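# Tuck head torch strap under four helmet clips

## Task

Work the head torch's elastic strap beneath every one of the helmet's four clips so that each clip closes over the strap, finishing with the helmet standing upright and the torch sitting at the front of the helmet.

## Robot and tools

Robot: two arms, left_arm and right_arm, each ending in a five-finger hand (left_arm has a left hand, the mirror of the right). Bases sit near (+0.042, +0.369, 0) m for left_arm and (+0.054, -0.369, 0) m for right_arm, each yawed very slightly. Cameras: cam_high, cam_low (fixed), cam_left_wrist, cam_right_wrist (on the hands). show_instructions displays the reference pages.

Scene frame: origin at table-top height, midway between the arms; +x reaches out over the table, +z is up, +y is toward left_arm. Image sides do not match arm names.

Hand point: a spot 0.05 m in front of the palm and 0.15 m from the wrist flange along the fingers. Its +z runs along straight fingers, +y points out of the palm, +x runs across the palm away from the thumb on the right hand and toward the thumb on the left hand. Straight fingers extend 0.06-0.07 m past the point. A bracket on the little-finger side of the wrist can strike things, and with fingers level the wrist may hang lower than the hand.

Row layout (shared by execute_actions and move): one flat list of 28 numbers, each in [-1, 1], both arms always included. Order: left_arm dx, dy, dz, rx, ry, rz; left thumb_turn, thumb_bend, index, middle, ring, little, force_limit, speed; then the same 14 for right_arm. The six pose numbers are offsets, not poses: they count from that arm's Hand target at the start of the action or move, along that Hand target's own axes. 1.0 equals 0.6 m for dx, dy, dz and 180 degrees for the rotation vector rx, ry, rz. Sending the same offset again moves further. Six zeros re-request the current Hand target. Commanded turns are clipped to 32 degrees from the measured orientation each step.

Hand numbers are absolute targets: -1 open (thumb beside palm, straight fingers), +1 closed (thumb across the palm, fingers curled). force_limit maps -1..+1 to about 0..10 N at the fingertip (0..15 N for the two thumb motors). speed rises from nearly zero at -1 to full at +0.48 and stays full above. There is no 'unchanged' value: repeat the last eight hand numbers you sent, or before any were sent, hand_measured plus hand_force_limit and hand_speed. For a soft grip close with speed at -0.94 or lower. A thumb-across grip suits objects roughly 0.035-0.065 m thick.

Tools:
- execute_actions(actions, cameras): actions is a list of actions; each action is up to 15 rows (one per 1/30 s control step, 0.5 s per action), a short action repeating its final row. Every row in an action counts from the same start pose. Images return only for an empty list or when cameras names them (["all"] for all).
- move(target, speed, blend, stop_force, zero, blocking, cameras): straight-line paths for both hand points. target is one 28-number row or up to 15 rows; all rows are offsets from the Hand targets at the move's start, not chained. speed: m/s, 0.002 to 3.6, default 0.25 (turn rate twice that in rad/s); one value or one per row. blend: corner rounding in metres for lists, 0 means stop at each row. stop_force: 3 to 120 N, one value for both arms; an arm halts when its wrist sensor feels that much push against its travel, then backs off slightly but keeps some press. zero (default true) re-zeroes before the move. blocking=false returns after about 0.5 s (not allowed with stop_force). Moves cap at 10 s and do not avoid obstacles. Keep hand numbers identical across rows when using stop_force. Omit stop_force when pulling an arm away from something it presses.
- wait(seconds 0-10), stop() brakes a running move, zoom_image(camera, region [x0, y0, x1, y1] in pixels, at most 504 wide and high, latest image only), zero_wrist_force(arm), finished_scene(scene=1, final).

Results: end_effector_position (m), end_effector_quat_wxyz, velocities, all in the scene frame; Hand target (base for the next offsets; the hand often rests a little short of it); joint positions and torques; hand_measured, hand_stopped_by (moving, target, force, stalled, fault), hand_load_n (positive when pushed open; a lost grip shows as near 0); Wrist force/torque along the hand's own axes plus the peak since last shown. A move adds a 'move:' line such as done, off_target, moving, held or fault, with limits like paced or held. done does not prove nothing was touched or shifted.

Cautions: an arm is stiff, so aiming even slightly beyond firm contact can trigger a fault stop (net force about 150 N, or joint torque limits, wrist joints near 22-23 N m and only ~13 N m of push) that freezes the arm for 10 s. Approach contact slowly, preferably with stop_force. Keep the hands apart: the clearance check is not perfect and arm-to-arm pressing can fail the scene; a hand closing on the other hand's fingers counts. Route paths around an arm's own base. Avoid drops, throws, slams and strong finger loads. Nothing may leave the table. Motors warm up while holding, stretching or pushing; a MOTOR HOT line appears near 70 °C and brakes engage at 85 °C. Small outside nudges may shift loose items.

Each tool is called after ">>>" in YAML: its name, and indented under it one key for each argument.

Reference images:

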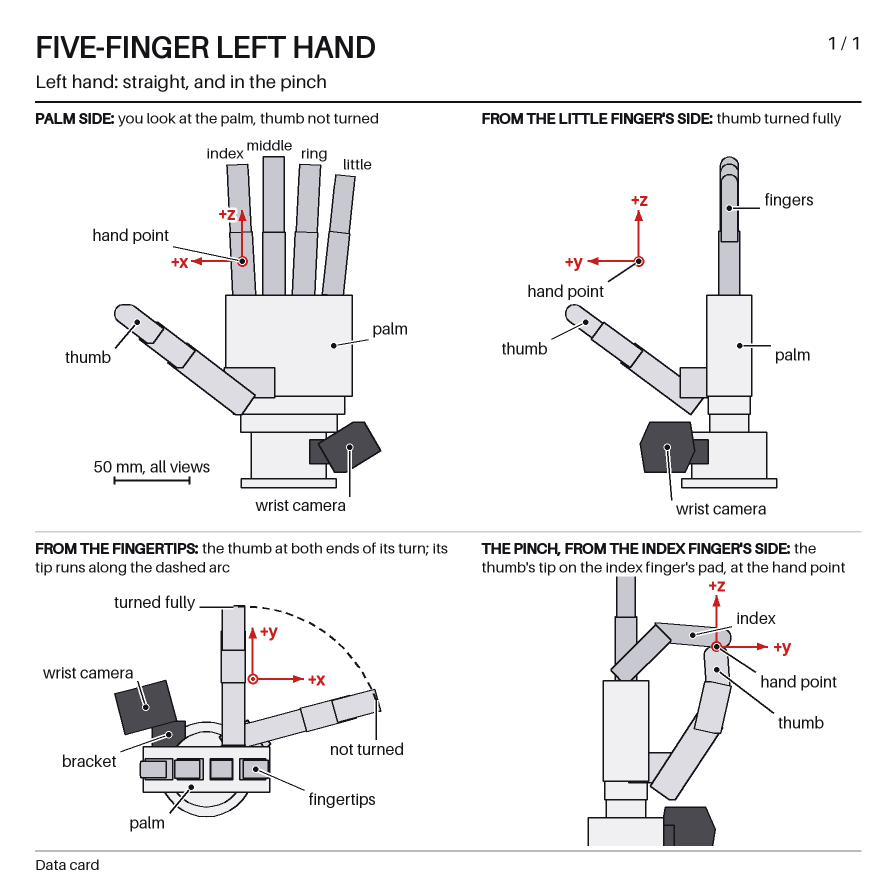

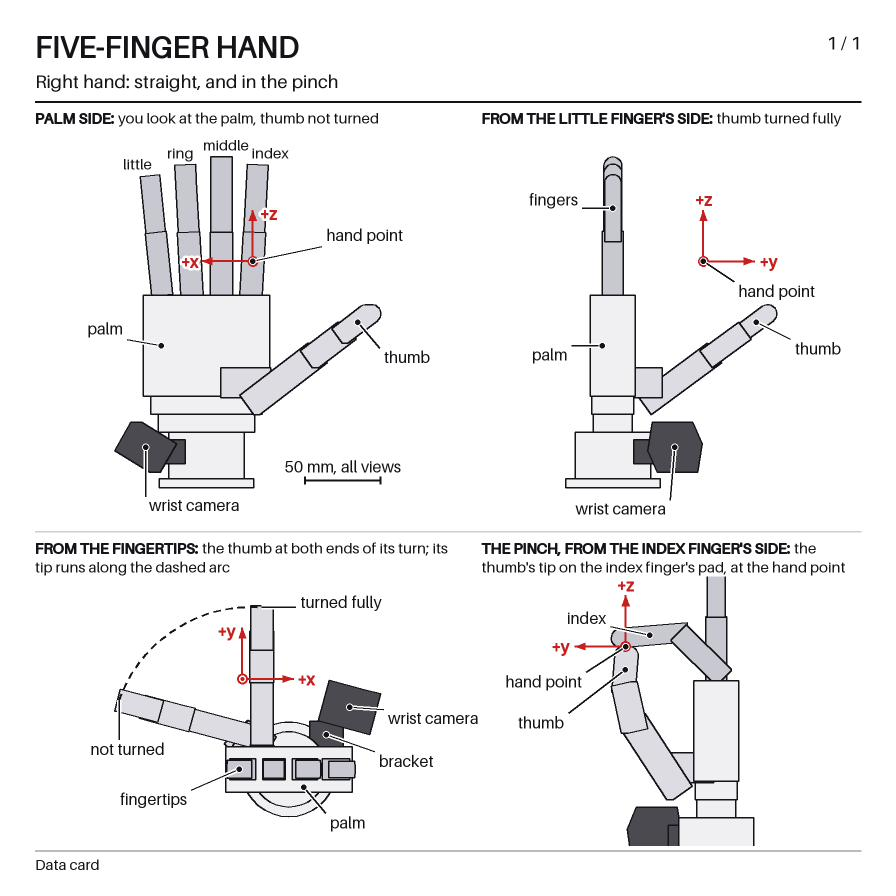

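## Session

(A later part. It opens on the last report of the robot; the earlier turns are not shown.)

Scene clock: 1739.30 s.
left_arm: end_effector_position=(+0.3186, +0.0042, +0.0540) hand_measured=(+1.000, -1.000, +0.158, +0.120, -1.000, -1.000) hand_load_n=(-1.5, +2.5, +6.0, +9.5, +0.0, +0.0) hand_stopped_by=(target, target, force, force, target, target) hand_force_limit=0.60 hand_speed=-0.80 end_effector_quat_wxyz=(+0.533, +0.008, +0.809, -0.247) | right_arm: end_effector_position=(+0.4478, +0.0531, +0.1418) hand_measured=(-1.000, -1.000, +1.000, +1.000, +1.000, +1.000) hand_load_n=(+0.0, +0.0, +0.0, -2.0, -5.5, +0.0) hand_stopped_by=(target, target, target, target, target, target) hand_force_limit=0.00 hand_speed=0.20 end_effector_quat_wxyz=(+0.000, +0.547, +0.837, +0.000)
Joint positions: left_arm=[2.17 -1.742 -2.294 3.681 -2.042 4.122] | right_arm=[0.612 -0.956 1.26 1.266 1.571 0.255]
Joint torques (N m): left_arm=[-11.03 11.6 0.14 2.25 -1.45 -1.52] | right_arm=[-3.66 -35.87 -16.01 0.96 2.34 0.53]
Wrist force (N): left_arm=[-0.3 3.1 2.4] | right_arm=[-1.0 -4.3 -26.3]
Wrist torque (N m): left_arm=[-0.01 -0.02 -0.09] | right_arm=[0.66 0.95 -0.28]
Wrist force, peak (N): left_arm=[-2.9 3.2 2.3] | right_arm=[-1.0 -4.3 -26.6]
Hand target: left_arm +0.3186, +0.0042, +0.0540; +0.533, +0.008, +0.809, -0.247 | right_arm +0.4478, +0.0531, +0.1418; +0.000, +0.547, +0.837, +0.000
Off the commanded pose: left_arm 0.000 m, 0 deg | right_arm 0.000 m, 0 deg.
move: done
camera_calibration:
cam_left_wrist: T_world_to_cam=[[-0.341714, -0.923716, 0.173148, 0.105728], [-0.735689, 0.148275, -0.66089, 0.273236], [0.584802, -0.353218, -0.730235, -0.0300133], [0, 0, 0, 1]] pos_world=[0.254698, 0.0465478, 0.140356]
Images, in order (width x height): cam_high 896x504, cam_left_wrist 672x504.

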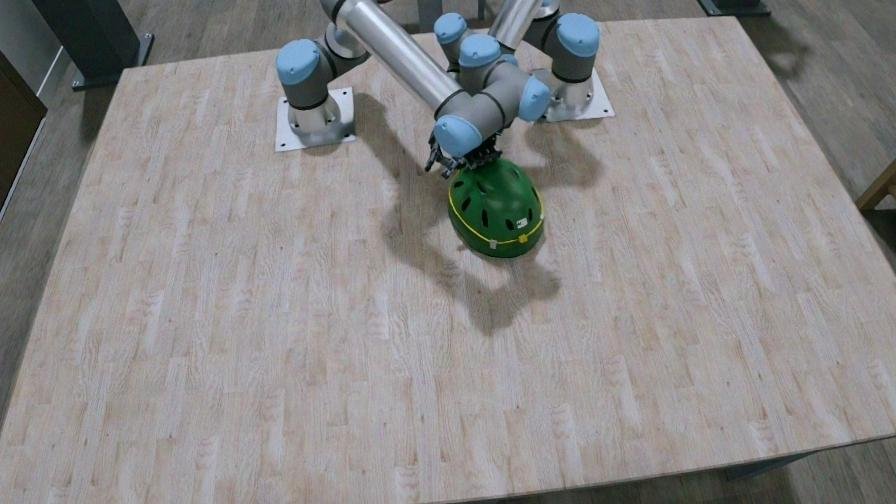

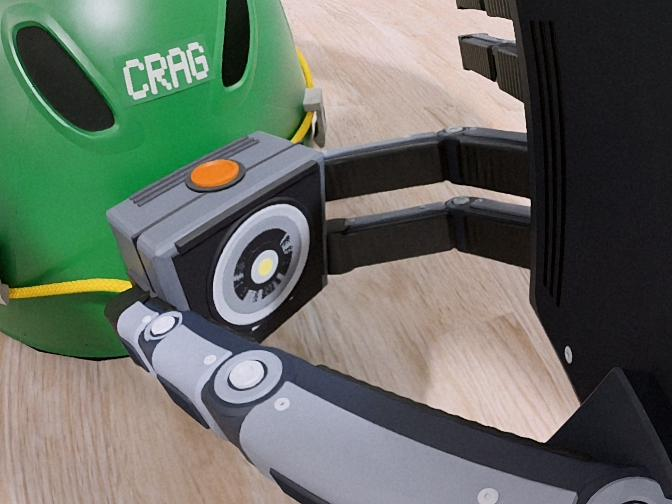

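>>> zoom_image:
  camera: "cam_left_wrist"
  region: [0, 240, 60, 310]

>>> zoom_image:
  camera: "cam_left_wrist"
  region: [280, 70, 350, 150]

Scaled by 7.200 from the camera's 672x504 image, which has a finer 960x720 frame.

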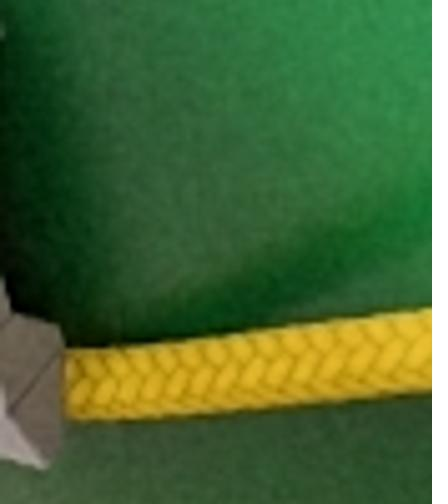

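Scaled by 6.300 from the camera's 672x504 image, which has a finer 960x720 frame.

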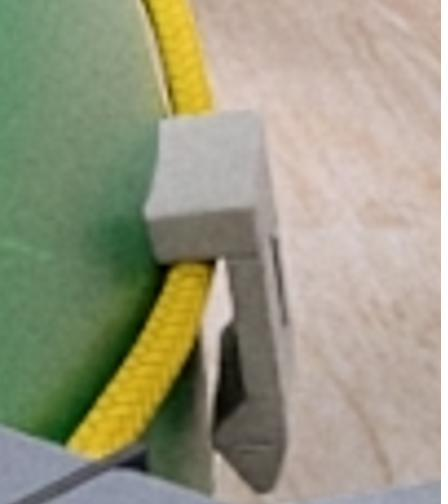

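>>> move:
  target: [-0.026,-0.0117,-0.0093,0,0,0,1,-1,0.7,0.7,-1,-1,0.6,-0.8,0,0,0,0,0,0,-1,-1,1,1,1,1,0,0.2]
  speed: 0.04
  stop_force: 15
  cameras: ["cam_left_wrist"]

>>> zoom_image:
  camera: "cam_left_wrist"
  region: [0, 230, 80, 330]

Scene clock: 1748.57 s.
left_arm: end_effector_position=(+0.3186, +0.0042, +0.0720) hand_measured=(+1.000, -1.000, +0.158, +0.120, -1.000, -1.000) hand_load_n=(+0.5, +2.5, +6.5, +8.5, +0.0, +0.0) hand_stopped_by=(target, target, force, force, target, target) hand_force_limit=0.60 hand_speed=-0.80 end_effector_quat_wxyz=(+0.533, +0.008, +0.809, -0.247) | right_arm: end_effector_position=(+0.4478, +0.0531, +0.1418) hand_measured=(-1.000, -1.000, +1.000, +1.000, +1.000, +1.000) hand_load_n=(+0.0, +0.0, +0.0, -2.0, -5.5, +0.0) hand_stopped_by=(target, target, target, target, target, target) hand_force_limit=0.00 hand_speed=0.20 end_effector_quat_wxyz=(+0.000, +0.547, +0.837, +0.000)
Joint positions: left_arm=[2.17 -1.699 -2.277 3.621 -2.042 4.122] | right_arm=[0.612 -0.956 1.26 1.266 1.571 0.255]
Joint torques (N m): left_arm=[2.01 12.95 1.65 2.96 1.76 1.81] | right_arm=[-4.11 -35.7 -15.22 0.84 2.44 0.35]
Wrist force (N): left_arm=[1.3 5.5 3.8] | right_arm=[-0.9 -4.3 -26.3]
Wrist torque (N m): left_arm=[0.12 -0.03 -0.21] | right_arm=[0.67 0.94 -0.26]
Wrist force, peak (N): left_arm=[1.4 5.7 4.1] | right_arm=[-1.0 -4.4 -26.6]
Hand target: left_arm +0.3186, +0.0042, +0.0720; +0.533, +0.008, +0.809, -0.247 | right_arm +0.4478, +0.0531, +0.1418; +0.000, +0.547, +0.837, +0.000
Off the commanded pose: left_arm 0.000 m, 0 deg | right_arm 0.000 m, 0 deg.
move: done
camera_calibration:
cam_left_wrist: T_world_to_cam=[[-0.341714, -0.923716, 0.173148, 0.102704], [-0.735689, 0.148275, -0.66089, 0.285118], [0.584802, -0.353218, -0.730235, -0.0168337], [0, 0, 0, 1]] pos_world=[0.254698, 0.0466478, 0.158356]
Images, in order (width x height): cam_left_wrist 672x504.

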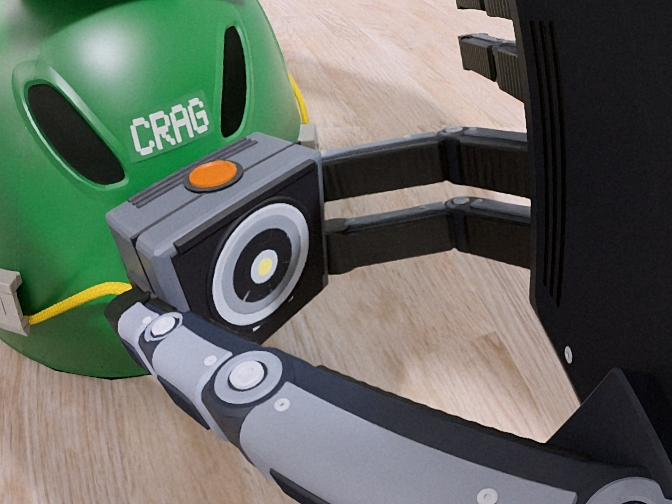

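Scaled by 5.040 from the camera's 672x504 image, which has a finer 960x720 frame.

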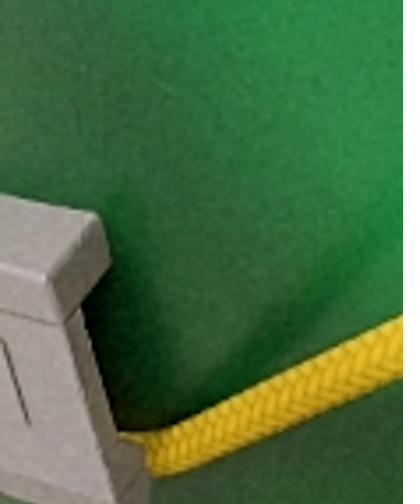

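>>> move:
  target: [-0.0231,-0.0104,-0.0083,0,0,0,1,-1,0.7,0.7,-1,-1,0.6,-0.8,0,0,0,0,0,0,-1,-1,1,1,1,1,0,0.2]
  speed: 0.03
  stop_force: 15
  cameras: ["cam_left_wrist","cam_high"]

>>> zoom_image:
  camera: "cam_left_wrist"
  region: [0, 230, 100, 360]

Scene clock: 1754.60 s.
left_arm: end_effector_position=(+0.3186, +0.0042, +0.0880) hand_measured=(+1.000, -1.000, +0.158, +0.120, -1.000, -1.000) hand_load_n=(+0.0, +2.0, +7.0, +8.5, +0.0, +0.0) hand_stopped_by=(target, target, force, force, target, target) hand_force_limit=0.60 hand_speed=-0.80 end_effector_quat_wxyz=(+0.533, +0.008, +0.809, -0.247) | right_arm: end_effector_position=(+0.4478, +0.0531, +0.1418) hand_measured=(-1.000, -1.000, +1.000, +1.000, +1.000, +1.000) hand_load_n=(+0.0, +0.0, +0.0, -2.0, -5.5, +0.0) hand_stopped_by=(target, target, target, target, target, target) hand_force_limit=0.00 hand_speed=0.20 end_effector_quat_wxyz=(+0.000, +0.547, +0.837, +0.000)
Joint positions: left_arm=[2.17 -1.664 -2.26 3.569 -2.042 4.122] | right_arm=[0.612 -0.956 1.26 1.266 1.571 0.255]
Joint torques (N m): left_arm=[0.2 11.45 2.63 3.19 -0.2 -1.31] | right_arm=[-4.21 -36.06 -14.51 0.54 2.32 0.27]
Wrist force (N): left_arm=[1.8 3.9 5.1] | right_arm=[-0.9 -4.4 -26.2]
Wrist torque (N m): left_arm=[0.05 0.05 -0.19] | right_arm=[0.64 0.92 -0.26]
Wrist force, peak (N): left_arm=[1.7 6.1 4.3] | right_arm=[-0.9 -4.4 -26.6]
Hand target: left_arm +0.3186, +0.0042, +0.0880; +0.533, +0.008, +0.809, -0.247 | right_arm +0.4478, +0.0531, +0.1418; +0.000, +0.547, +0.837, +0.000
Off the commanded pose: left_arm 0.000 m, 0 deg | right_arm 0.000 m, 0 deg.
move: done
camera_calibration:
cam_left_wrist: T_world_to_cam=[[-0.341714, -0.923716, 0.173148, 0.0999338], [-0.735689, 0.148275, -0.66089, 0.295692], [0.584802, -0.353218, -0.730235, -0.00514994], [0, 0, 0, 1]] pos_world=[0.254698, 0.0466478, 0.174356]
Images, in order (width x height): cam_high 896x504, cam_left_wrist 672x504.

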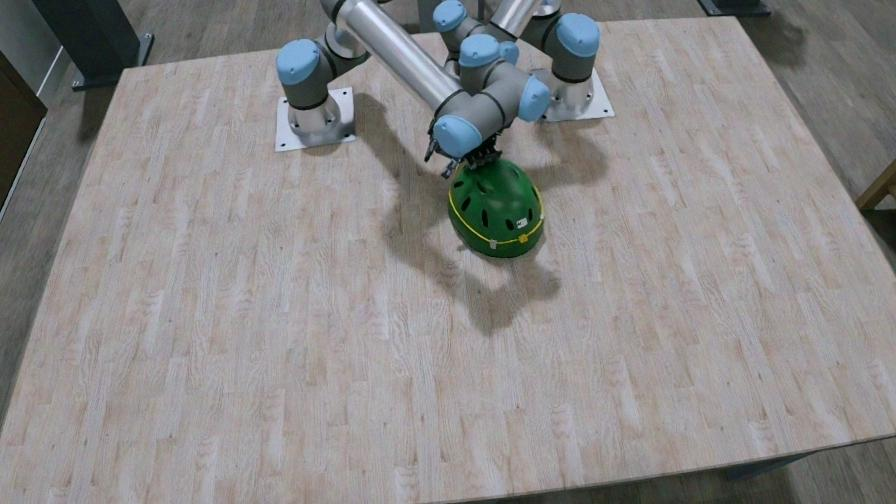

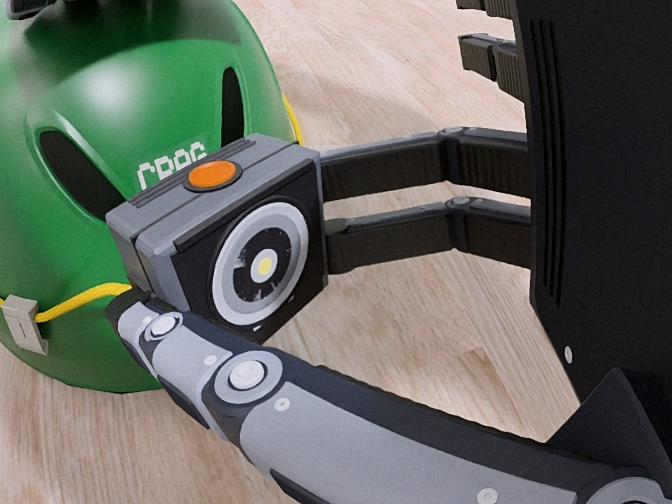

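Scaled by 3.877 from the camera's 672x504 image, which has a finer 960x720 frame.

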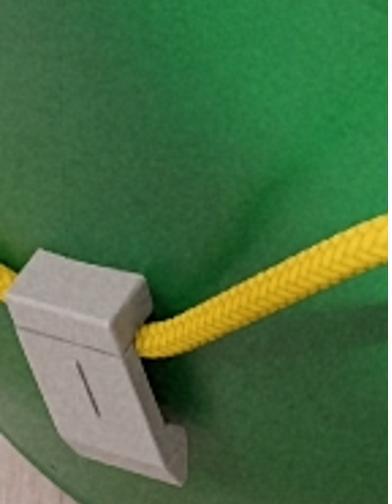

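>>> move:
  target: [0.0465,0.0252,0.0207,0,0,0,1,-1,0.7,0.7,-1,-1,0.6,-0.8,0,0,0,0,0,0,-1,-1,1,1,1,1,0,0.2]
  speed: 0.04
  cameras: ["cam_left_wrist"]

>>> move:
  target: [-0.0067,0.009,0.0072,0,0,0,1,-1,0.7,0.7,-1,-1,0.6,-0.8,0,0,0,0,0,0,-1,-1,1,1,1,1,0,0.2]
  speed: 0.02
  stop_force: 5
  cameras: ["cam_left_wrist","cam_high"]

Scene clock: 1761.47 s.
left_arm: end_effector_position=(+0.3214, +0.0056, +0.0539) hand_measured=(+1.000, -1.000, +0.158, +0.120, -1.000, -1.000) hand_load_n=(-1.5, +2.0, +6.5, +8.0, +0.0, +0.0) hand_stopped_by=(target, target, force, force, target, target) hand_force_limit=0.60 hand_speed=-0.80 end_effector_quat_wxyz=(+0.533, +0.008, +0.809, -0.247) | right_arm: end_effector_position=(+0.4478, +0.0531, +0.1418) hand_measured=(-1.000, -1.000, +1.000, +1.000, +1.000, +1.000) hand_load_n=(+0.0, +0.0, +0.0, -2.0, -5.5, +0.0) hand_stopped_by=(target, target, target, target, target, target) hand_force_limit=0.00 hand_speed=0.20 end_effector_quat_wxyz=(+0.000, +0.547, +0.837, +0.000)
Joint positions: left_arm=[2.181 -1.74 -2.297 3.683 -2.032 4.126] | right_arm=[0.612 -0.956 1.26 1.266 1.571 0.255]
Joint torques (N m): left_arm=[-3.2 32.29 24.28 -2.24 -1.21 1.35] | right_arm=[-4.12 -35.43 -13.42 0.34 2.45 0.15]
Wrist force (N): left_arm=[-0.5 0.9 2.5] | right_arm=[-1.0 -4.0 -26.1]
Wrist torque (N m): left_arm=[-0.10 -0.01 -0.11] | right_arm=[0.70 0.93 -0.26]
Wrist force, peak (N): left_arm=[1.9 4.1 5.2] | right_arm=[-1.1 -3.9 -26.6]
Hand target: left_arm +0.3214, +0.0055, +0.0541; +0.533, +0.008, +0.809, -0.247 | right_arm +0.4478, +0.0531, +0.1418; +0.000, +0.547, +0.837, +0.000
Off the commanded pose: left_arm 0.000 m, 0 deg | right_arm 0.000 m, 0 deg.
move: done
camera_calibration:
cam_left_wrist: T_world_to_cam=[[-0.341712, -0.923752, 0.172961, 0.108006], [-0.73583, 0.148492, -0.660685, 0.275086], [0.584625, -0.353034, -0.730466, -0.0310871], [0, 0, 0, 1]] pos_world=[0.257498, 0.0479479, 0.140356]
Images, in order (width x height): cam_left_wrist 672x504.

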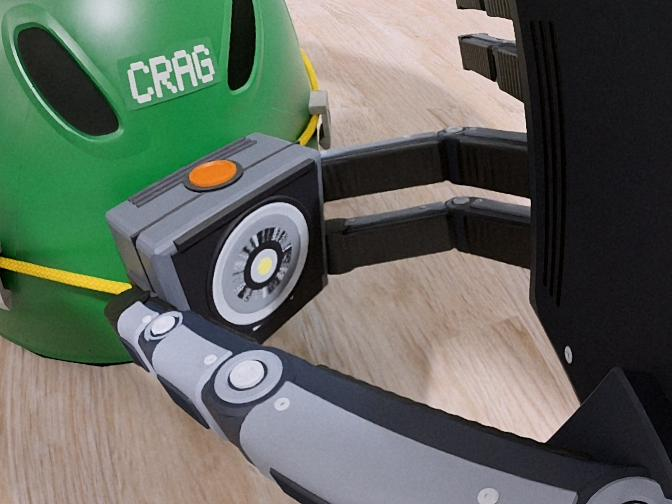

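Scene clock: 1762.67 s.
left_arm: end_effector_position=(+0.3242, +0.0069, +0.0541) hand_measured=(+1.000, -1.000, +0.158, +0.120, -1.000, -1.000) hand_load_n=(-1.5, +2.0, +6.5, +8.0, +0.0, +0.0) hand_stopped_by=(target, target, force, force, target, target) hand_force_limit=0.60 hand_speed=-0.80 end_effector_quat_wxyz=(+0.533, +0.008, +0.809, -0.247) | right_arm: end_effector_position=(+0.4478, +0.0531, +0.1418) hand_measured=(-1.000, -1.000, +1.000, +1.000, +1.000, +1.000) hand_load_n=(+0.0, +0.0, +0.0, -2.0, -5.5, +0.0) hand_stopped_by=(target, target, target, target, target, target) hand_force_limit=0.00 hand_speed=0.20 end_effector_quat_wxyz=(+0.000, +0.547, +0.837, +0.000)
Joint positions: left_arm=[2.192 -1.737 -2.3 3.686 -2.022 4.13] | right_arm=[0.612 -0.956 1.26 1.266 1.571 0.255]
Joint torques (N m): left_arm=[6.83 11.07 25.83 -2.3 0.92 -1.16] | right_arm=[-4.01 -33.26 -12.71 0.28 2.48 0.21]
Wrist force (N): left_arm=[0.4 -1.4 1.6] | right_arm=[-0.9 -1.4 -27.0]
Wrist torque (N m): left_arm=[-0.13 -0.02 -0.07] | right_arm=[0.77 0.95 -0.17]
Wrist force, peak (N): left_arm=[2.0 -4.8 -1.4] | right_arm=[-1.0 -1.6 -27.3]
Hand target: left_arm +0.3242, +0.0070, +0.0541; +0.533, +0.008, +0.809, -0.247 (not the last commanded pose) | right_arm +0.4478, +0.0531, +0.1418; +0.000, +0.547, +0.837, +0.000
Off the commanded pose: left_arm 0.005 m, 0 deg | right_arm 0.000 m, 0 deg.
move: contact (left_arm)
camera_calibration:
cam_left_wrist: T_world_to_cam=[[-0.34179, -0.923675, 0.173217, 0.110219], [-0.735636, 0.148261, -0.660952, 0.277003], [0.584823, -0.353332, -0.730163, -0.0322365], [0, 0, 0, 1]] pos_world=[0.260298, 0.0493477, 0.140456]
Images, in order (width x height): cam_high 896x504, cam_left_wrist 672x504.

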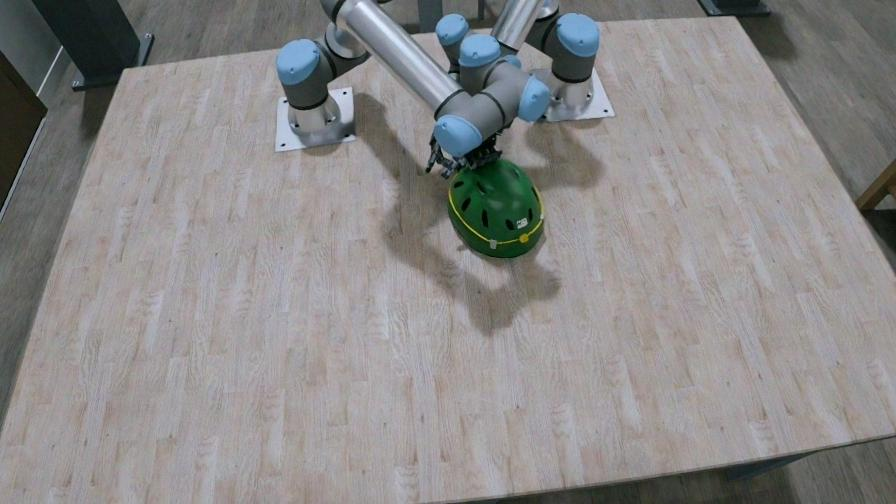

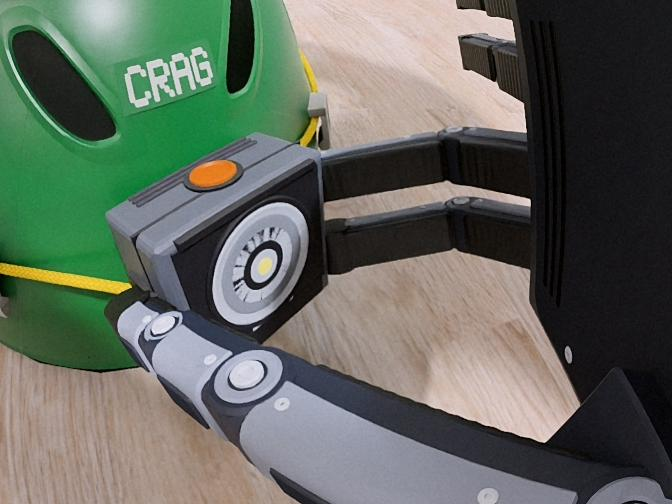

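>>> move:
  target: [0,0,0,0,0,0,1,-1,-0.3,-0.3,-1,-1,0.2,-0.8,0,0,0,0,0,0,-1,-1,1,1,1,1,0,0.2]
  cameras: ["cam_left_wrist"]

Scene clock: 1765.30 s.
left_arm: end_effector_position=(+0.3242, +0.0070, +0.0541) hand_measured=(+1.000, -1.000, -0.300, -0.300, -1.000, -1.000) hand_load_n=(+0.0, +0.0, +0.0, +0.0, +0.0, +0.0) hand_stopped_by=(target, target, target, target, target, target) hand_force_limit=0.20 hand_speed=-0.80 end_effector_quat_wxyz=(+0.533, +0.008, +0.809, -0.247) | right_arm: end_effector_position=(+0.4478, +0.0531, +0.1418) hand_measured=(-1.000, -1.000, +1.000, +1.000, +1.000, +1.000) hand_load_n=(+0.0, +0.0, +0.0, -2.5, -5.5, +0.0) hand_stopped_by=(target, target, target, target, target, target) hand_force_limit=0.00 hand_speed=0.20 end_effector_quat_wxyz=(+0.000, +0.547, +0.837, +0.000)
Joint positions: left_arm=[2.192 -1.737 -2.3 3.686 -2.022 4.13] | right_arm=[0.612 -0.956 1.26 1.266 1.571 0.255]
Joint torques (N m): left_arm=[7.18 12.95 25.79 0.69 0.57 -1.22] | right_arm=[-3.99 -26.79 -12.44 0.24 2.51 0.14]
Wrist force (N): left_arm=[-0.5 0.5 1.6] | right_arm=[-1.0 -1.7 -27.2]
Wrist torque (N m): left_arm=[-0.14 -0.01 -0.12] | right_arm=[0.74 0.98 -0.19]
Wrist force, peak (N): left_arm=[0.3 -1.2 1.8] | right_arm=[-0.8 -1.4 -27.5]
Hand target: left_arm +0.3242, +0.0070, +0.0541; +0.533, +0.008, +0.809, -0.247 | right_arm +0.4478, +0.0531, +0.1418; +0.000, +0.547, +0.837, +0.000
Off the commanded pose: left_arm 0.000 m, 0 deg | right_arm 0.000 m, 0 deg.
move: done
camera_calibration:
cam_left_wrist: T_world_to_cam=[[-0.34178, -0.923681, 0.173204, 0.110219], [-0.735675, 0.148285, -0.660904, 0.277005], [0.584781, -0.353306, -0.730209, -0.0322202], [0, 0, 0, 1]] pos_world=[0.260298, 0.0493477, 0.140456]
Images, in order (width x height): cam_left_wrist 672x504.

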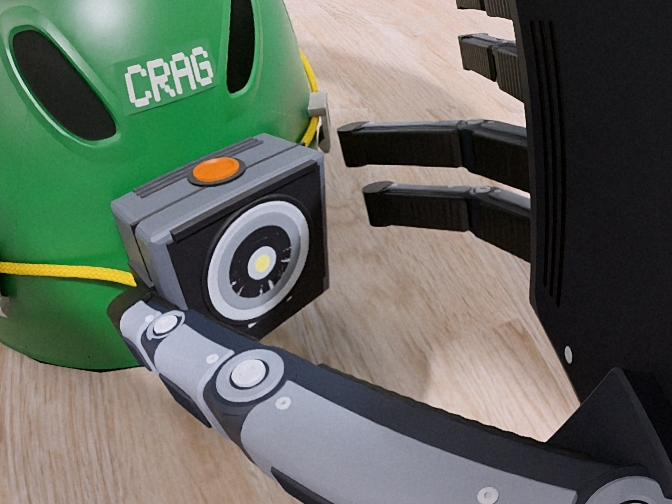

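>>> move:
  target:
    - [0,0.0073,-0.0091,0,0,0,1,-1,-0.3,-0.3,-1,-1,0.2,-0.8,0,0,0,0,0,0,-1,-1,1,1,1,1,0,0.2]
    - [0,-0.084,-0.0817,0,0,0,1,-1,-0.3,-0.3,-1,-1,0.2,-0.8,0,0,0,0,0,0,-1,-1,1,1,1,1,0,0.2]
  speed: 0.08
  cameras: ["cam_left_wrist"]

>>> zoom_image:
  camera: "cam_left_wrist"
  region: [0, 60, 400, 340]

Scene clock: 1773.33 s.
left_arm: end_effector_position=(+0.2682, -0.0174, +0.0891) hand_measured=(+1.000, -1.000, -0.300, -0.300, -1.000, -1.000) hand_load_n=(+0.0, +0.0, +0.0, +0.0, +0.0, +0.0) hand_stopped_by=(target, target, target, target, target, target) hand_force_limit=0.20 hand_speed=-0.80 end_effector_quat_wxyz=(+0.533, +0.008, +0.809, -0.247) | right_arm: end_effector_position=(+0.4478, +0.0531, +0.1418) hand_measured=(-1.000, -1.000, +1.000, +1.000, +1.000, +1.000) hand_load_n=(+0.0, +0.0, +0.0, -2.5, -5.5, +0.0) hand_stopped_by=(target, target, target, target, target, target) hand_force_limit=0.00 hand_speed=0.20 end_effector_quat_wxyz=(+0.000, +0.547, +0.837, +0.000)
Joint positions: left_arm=[1.984 -1.711 -2.206 3.519 -2.215 4.041] | right_arm=[0.612 -0.956 1.26 1.266 1.571 0.255]
Joint torques (N m): left_arm=[-3.17 14.37 2.44 0.34 -0.8 1.38] | right_arm=[-4.33 -18.58 -12.42 0.11 2.49 0.08]
Wrist force (N): left_arm=[-0.4 0.1 1.9] | right_arm=[-0.9 -1.8 -27.2]
Wrist torque (N m): left_arm=[-0.14 0.00 -0.03] | right_arm=[0.72 0.96 -0.19]
Wrist force, peak (N): left_arm=[-0.6 0.6 2.5] | right_arm=[-1.1 -1.8 -27.4]
Hand target: left_arm +0.2682, -0.0173, +0.0890; +0.533, +0.008, +0.809, -0.247 | right_arm +0.4478, +0.0531, +0.1418; +0.000, +0.547, +0.837, +0.000
Off the commanded pose: left_arm 0.000 m, 0 deg | right_arm 0.000 m, 0 deg.
move: done
camera_calibration:
cam_left_wrist: T_world_to_cam=[[-0.341811, -0.923645, 0.173336, 0.0625535], [-0.735609, 0.148178, -0.661001, 0.262548], [0.584845, -0.353444, -0.730091, 0.0174689], [0, 0, 0, 1]] pos_world=[0.204298, 0.0250476, 0.175456]
Images, in order (width x height): cam_left_wrist 672x504.

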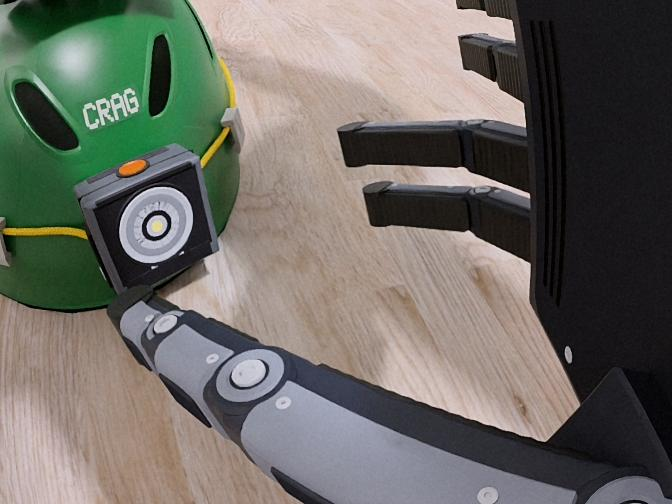

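Scaled by 1.260 from the camera's 672x504 image, which has a finer 960x720 frame.

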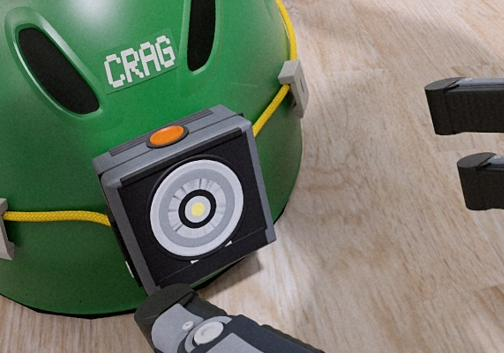

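>>> zoom_image:
  camera: "cam_left_wrist"
  region: [195, 90, 255, 170]

>>> zoom_image:
  camera: "cam_left_wrist"
  region: [0, 200, 60, 280]

Scaled by 6.300 from the camera's 672x504 image, which has a finer 960x720 frame.

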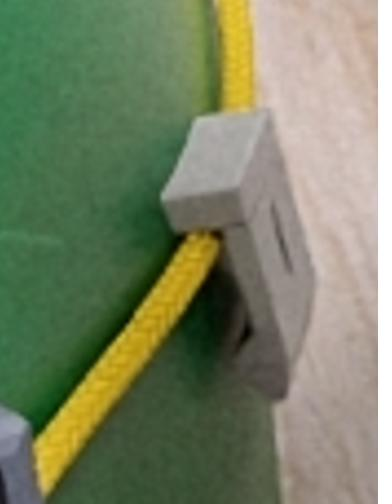

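Scaled by 6.300 from the camera's 672x504 image, which has a finer 960x720 frame.

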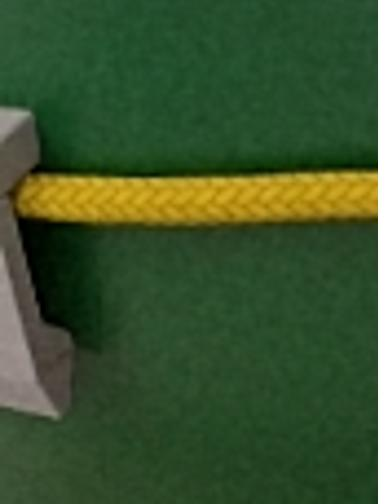

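>>> move:
  target: [0,0,0,0,0,0,1,-1,-0.3,-0.3,-1,-1,0.2,-0.8,0,0,-0.025,0,0,0,-1,-1,1,1,1,1,0,0.2]
  speed: 0.03
  cameras: ["cam_left_wrist"]

>>> move:
  target: [0,0,0,0,0,0,1,-1,-0.3,-0.3,-1,-1,0.2,-0.8,0,0,-0.15,0,0,0,-1,-1,1,1,1,1,0,0.2]
  speed: 0.15
  cameras: ["all"]

>>> zoom_image:
  camera: "cam_high"
  region: [440, 150, 560, 270]

>>> zoom_image:
  camera: "cam_left_wrist"
  region: [0, 40, 300, 340]

>>> zoom_image:
  camera: "cam_low"
  region: [450, 220, 570, 320]

Scene clock: 1784.17 s.
left_arm: end_effector_position=(+0.2682, -0.0173, +0.0890) hand_measured=(+1.000, -1.000, -0.300, -0.300, -1.000, -1.000) hand_load_n=(+0.0, +0.0, +0.0, +0.0, +0.0, +0.0) hand_stopped_by=(target, target, target, target, target, target) hand_force_limit=0.20 hand_speed=-0.80 end_effector_quat_wxyz=(+0.533, +0.008, +0.809, -0.247) | right_arm: end_effector_position=(+0.4478, +0.0531, +0.1570) hand_measured=(-1.000, -1.000, +1.000, +1.000, +1.000, +1.000) hand_load_n=(+0.0, +0.0, +0.0, +0.0, +0.0, +0.0) hand_stopped_by=(target, target, target, target, target, target) hand_force_limit=0.00 hand_speed=0.20 end_effector_quat_wxyz=(+0.000, +0.547, +0.837, +0.000) end_effector_velocity=(+0.001, +0.000, -0.001) end_effector_angular_velocity=(+0.003, -0.002, -0.002)
Joint positions: left_arm=[1.984 -1.711 -2.206 3.519 -2.216 4.041] | right_arm=[0.612 -0.967 1.238 1.3 1.571 0.255]
Joint velocities: left_arm=[within noise] | right_arm=[-0.002 0.001 0.002 -0.006 -0.001 0]
Joint torques (N m): left_arm=[-6.37 30.03 1.65 -1.34 -1.4 -0.93] | right_arm=[-2.3 -31.16 -9.95 -0.17 2.51 0.24]
Wrist force (N): left_arm=[-0.5 0.1 1.7] | right_arm=[-0.6 -0.2 -0.7]
Wrist torque (N m): left_arm=[-0.12 0.00 -0.04] | right_arm=[0.07 0.07 -0.12]
Wrist force, peak (N): left_arm=[-0.7 0.2 2.0] | right_arm=[-1.1 -1.8 -27.5]
Hand target: left_arm +0.2682, -0.0173, +0.0890; +0.533, +0.008, +0.809, -0.247 | right_arm +0.4478, +0.0531, +0.1568; +0.000, +0.547, +0.837, +0.000
Off the commanded pose: left_arm 0.000 m, 0 deg | right_arm 0.000 m, 0 deg.
move: done
camera_calibration:
cam_left_wrist: T_world_to_cam=[[-0.34179, -0.923675, 0.173217, 0.0626807], [-0.735636, 0.148261, -0.660952, 0.262462], [0.584823, -0.353332, -0.730163, 0.0174457], [0, 0, 0, 1]] pos_world=[0.204298, 0.0251477, 0.175356]
Images, in order (width x height): cam_left_wrist 672x504.

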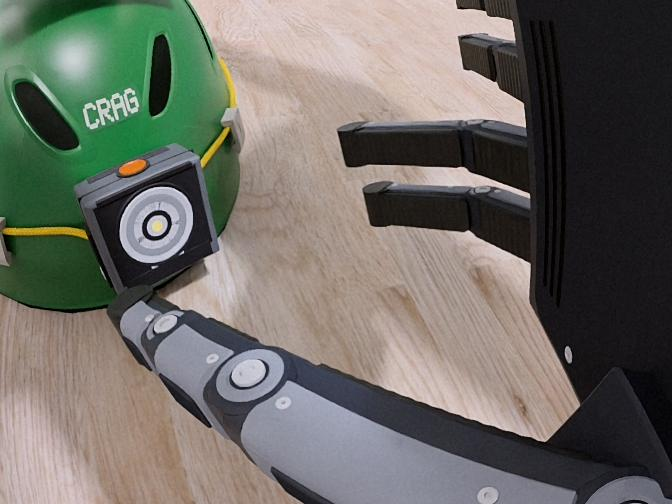

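Scene clock: 1785.23 s.
left_arm: end_effector_position=(+0.2682, -0.0173, +0.0890) hand_measured=(+1.000, -1.000, -0.300, -0.300, -1.000, -1.000) hand_load_n=(+0.5, +0.0, +0.0, +0.0, +0.0, +0.0) hand_stopped_by=(target, target, target, target, target, target) hand_force_limit=0.20 hand_speed=-0.80 end_effector_quat_wxyz=(+0.533, +0.008, +0.809, -0.247) | right_arm: end_effector_position=(+0.4478, +0.0531, +0.2467) hand_measured=(-1.000, -1.000, +1.000, +1.000, +1.000, +1.000) hand_load_n=(+0.0, +0.0, +0.0, +0.0, +0.0, +0.0) hand_stopped_by=(target, target, target, target, target, target) hand_force_limit=0.00 hand_speed=0.20 end_effector_quat_wxyz=(+0.000, +0.547, +0.837, +0.000)
Joint positions: left_arm=[1.984 -1.711 -2.206 3.519 -2.216 4.041] | right_arm=[0.612 -1.005 1.067 1.509 1.571 0.255]
Joint torques (N m): left_arm=[-5.85 30.09 2.2 -0.3 -0.38 -0.24] | right_arm=[5.91 -30.33 -26.75 4.55 1.09 0.97]
Wrist force (N): left_arm=[-0.3 0.2 1.7] | right_arm=[-0.1 -0.4 -0.9]
Wrist torque (N m): left_arm=[-0.11 -0.04 -0.03] | right_arm=[0.02 -0.01 -0.09]
Wrist force, peak (N): left_arm=[-0.5 0.2 2.1] | right_arm=[-0.4 -0.7 -2.2]
Hand target: left_arm +0.2682, -0.0173, +0.0890; +0.533, +0.008, +0.809, -0.247 | right_arm +0.4477, +0.0531, +0.2468; +0.000, +0.547, +0.837, +0.000
Off the commanded pose: left_arm 0.000 m, 0 deg | right_arm 0.000 m, 0 deg.
move: done
camera_calibration:
cam_left_wrist: T_world_to_cam=[[-0.34179, -0.923675, 0.173217, 0.0626807], [-0.735636, 0.148261, -0.660952, 0.262462], [0.584823, -0.353332, -0.730163, 0.0174457], [0, 0, 0, 1]] pos_world=[0.204298, 0.0251477, 0.175356]
cam_right_wrist: T_world_to_cam=[[0.822944, 0.567043, -0.0350176, -0.37842], [0.498598, -0.691315, 0.522958, -0.315643], [0.272331, -0.447824, -0.851639, 0.223338], [0, 0, 0, 1]] pos_world=[0.407975, 0.0963877, 0.34202]

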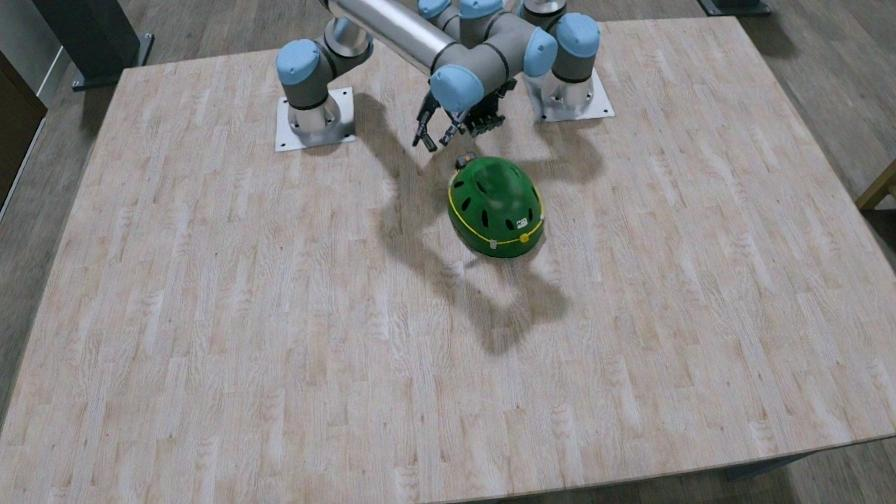

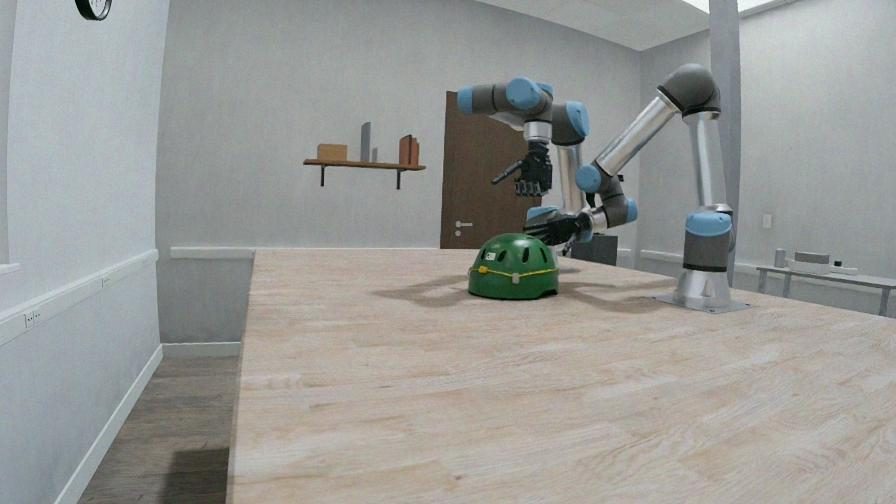

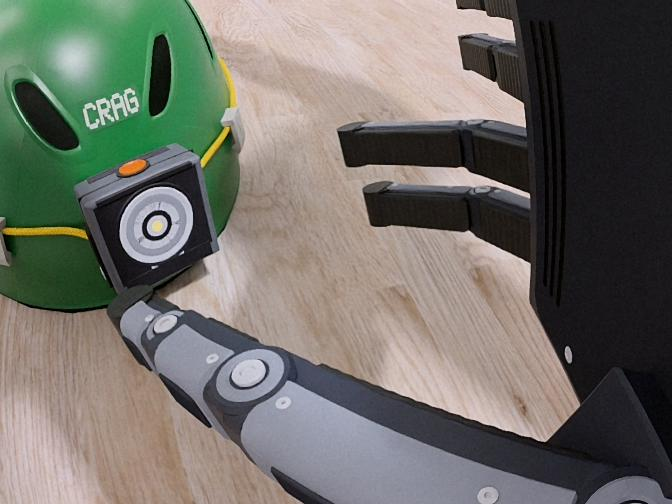

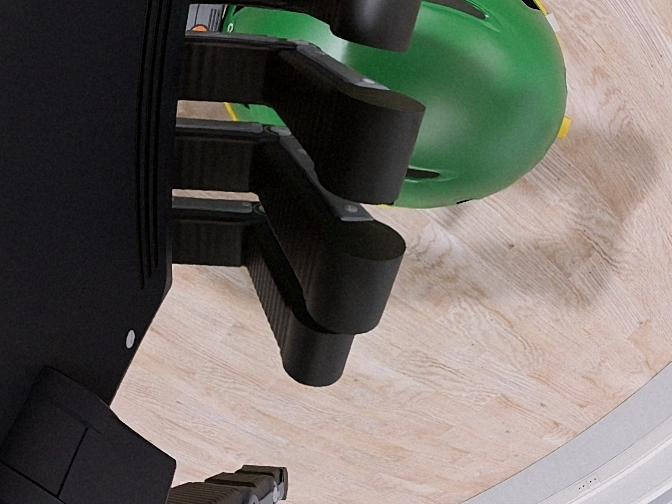

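Scaled by 4.200.

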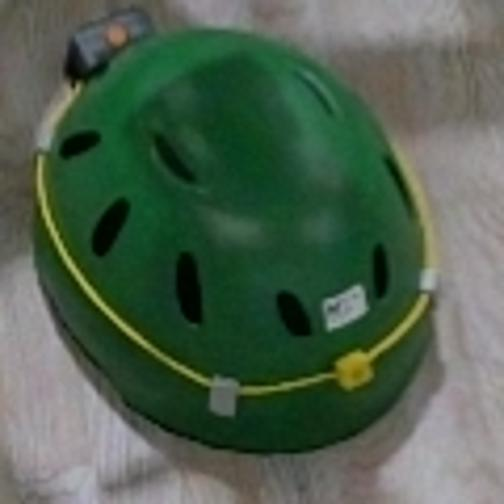

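Scaled by 1.680 from the camera's 672x504 image, which has a finer 960x720 frame.

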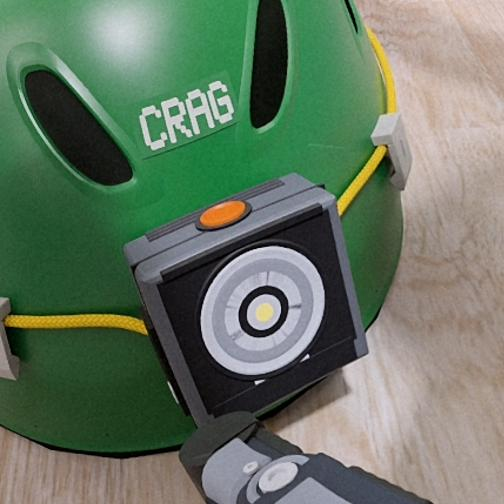

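Scaled by 4.200.

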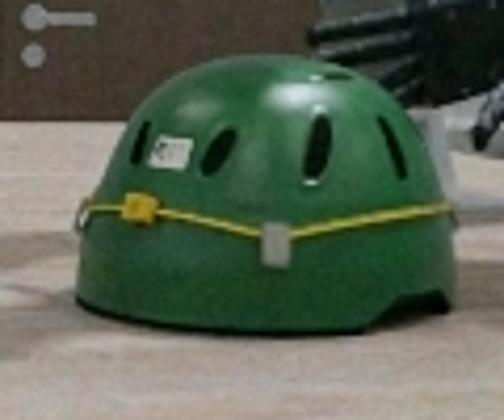

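>>> zoom_image:
  camera: "cam_low"
  region: [460, 255, 500, 295]

>>> zoom_image:
  camera: "cam_low"
  region: [495, 255, 535, 295]

>>> zoom_image:
  camera: "cam_low"
  region: [535, 250, 575, 290]

Scaled by 12.600.

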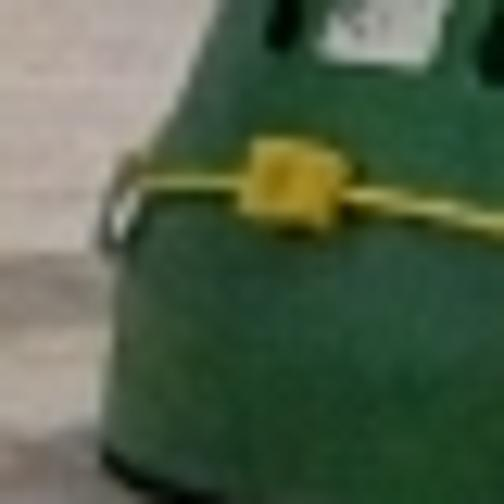

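Scaled by 12.600.

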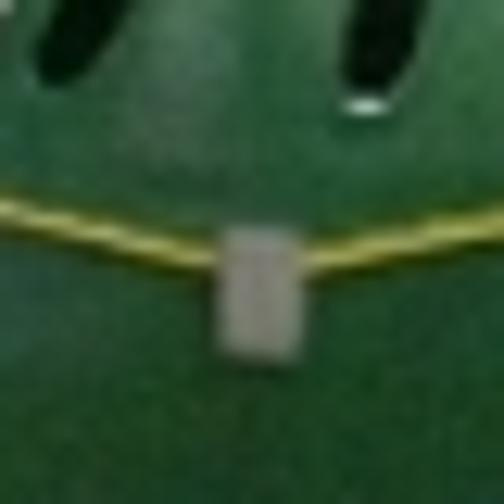

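Scaled by 12.600.

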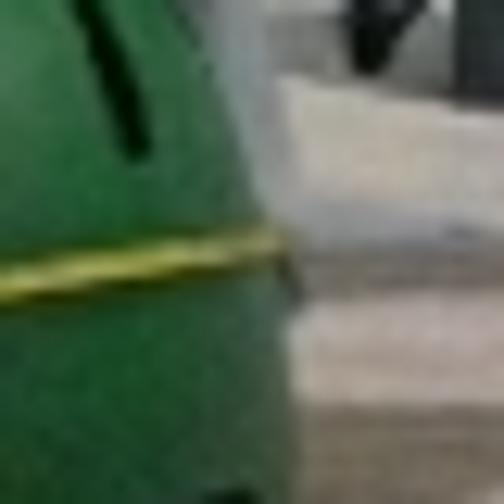

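>>> move:
  target: [-0.0539,0.0748,-0.0512,0,0,0,1,-1,-0.3,-0.3,-1,-1,0.2,-0.8,0,0,0,0,0,0,-1,-1,1,1,1,1,0,0.2]
  speed: 0.1
  cameras: ["cam_left_wrist"]

>>> zoom_image:
  camera: "cam_left_wrist"
  region: [60, 180, 160, 280]

>>> zoom_image:
  camera: "cam_left_wrist"
  region: [280, 80, 350, 160]

Scene clock: 1794.57 s.
left_arm: end_effector_position=(+0.2681, +0.0428, +0.1090) hand_measured=(+1.000, -1.000, -0.300, -0.300, -1.000, -1.000) hand_load_n=(+0.0, +0.0, +0.0, -0.5, +0.0, +0.0) hand_stopped_by=(target, target, target, target, target, target) hand_force_limit=0.20 hand_speed=-0.80 end_effector_quat_wxyz=(+0.533, +0.008, +0.809, -0.247) | right_arm: end_effector_position=(+0.4477, +0.0531, +0.2468) hand_measured=(-1.000, -1.000, +1.000, +1.000, +1.000, +1.000) hand_load_n=(+0.0, -0.5, +0.5, +0.0, +0.0, +0.0) hand_stopped_by=(target, target, target, target, target, target) hand_force_limit=0.00 hand_speed=0.20 end_effector_quat_wxyz=(+0.000, +0.547, +0.837, +0.000)
Joint positions: left_arm=[2.091 -1.508 -2.348 3.485 -2.116 4.089] | right_arm=[0.612 -1.005 1.067 1.509 1.571 0.255]
Joint torques (N m): left_arm=[0.85 24.2 22.84 2.64 -0.76 -1.01] | right_arm=[6.42 -28.9 -27.43 5.47 0.88 0.9]
Wrist force (N): left_arm=[-0.1 0.1 1.7] | right_arm=[-0.5 -0.3 -0.6]
Wrist torque (N m): left_arm=[-0.13 -0.07 -0.10] | right_arm=[0.02 0.04 -0.11]
Wrist force, peak (N): left_arm=[-0.4 0.1 2.2] | right_arm=[-0.8 -0.6 -0.8]
Hand target: left_arm +0.2681, +0.0428, +0.1090; +0.533, +0.008, +0.809, -0.247 | right_arm +0.4477, +0.0531, +0.2468; +0.000, +0.547, +0.837, +0.000
Off the commanded pose: left_arm 0.000 m, 0 deg | right_arm 0.000 m, 0 deg.
move: done
camera_calibration:
cam_left_wrist: T_world_to_cam=[[-0.341739, -0.923729, 0.173032, 0.114633], [-0.735748, 0.148415, -0.660793, 0.266691], [0.584713, -0.353126, -0.730351, 0.0533492], [0, 0, 0, 1]] pos_world=[0.204198, 0.0851479, 0.195356]
Images, in order (width x height): cam_left_wrist 672x504.

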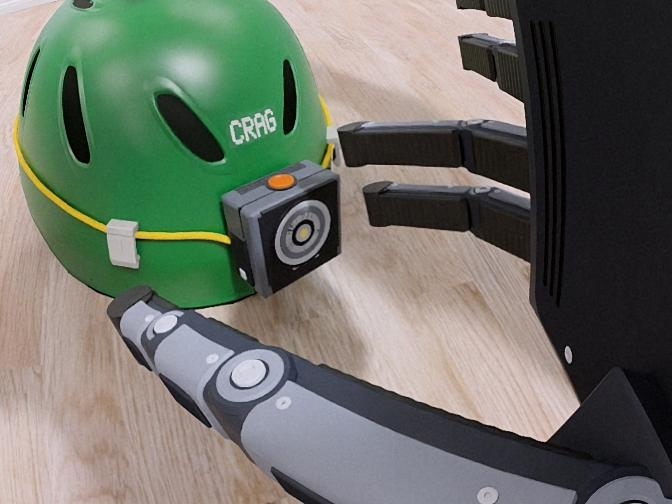

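Scaled by 5.040 from the camera's 672x504 image, which has a finer 960x720 frame.

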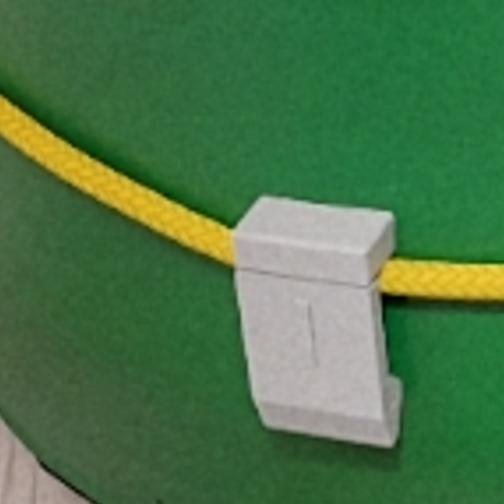

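Scaled by 6.300 from the camera's 672x504 image, which has a finer 960x720 frame.

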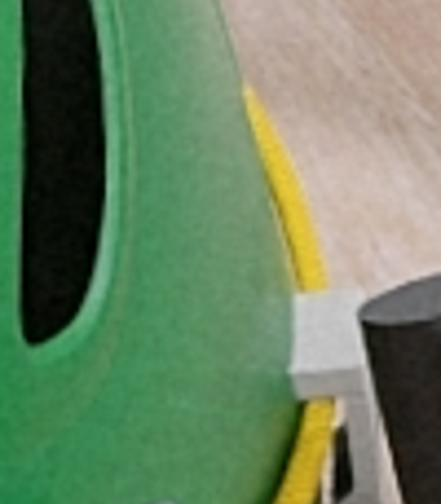

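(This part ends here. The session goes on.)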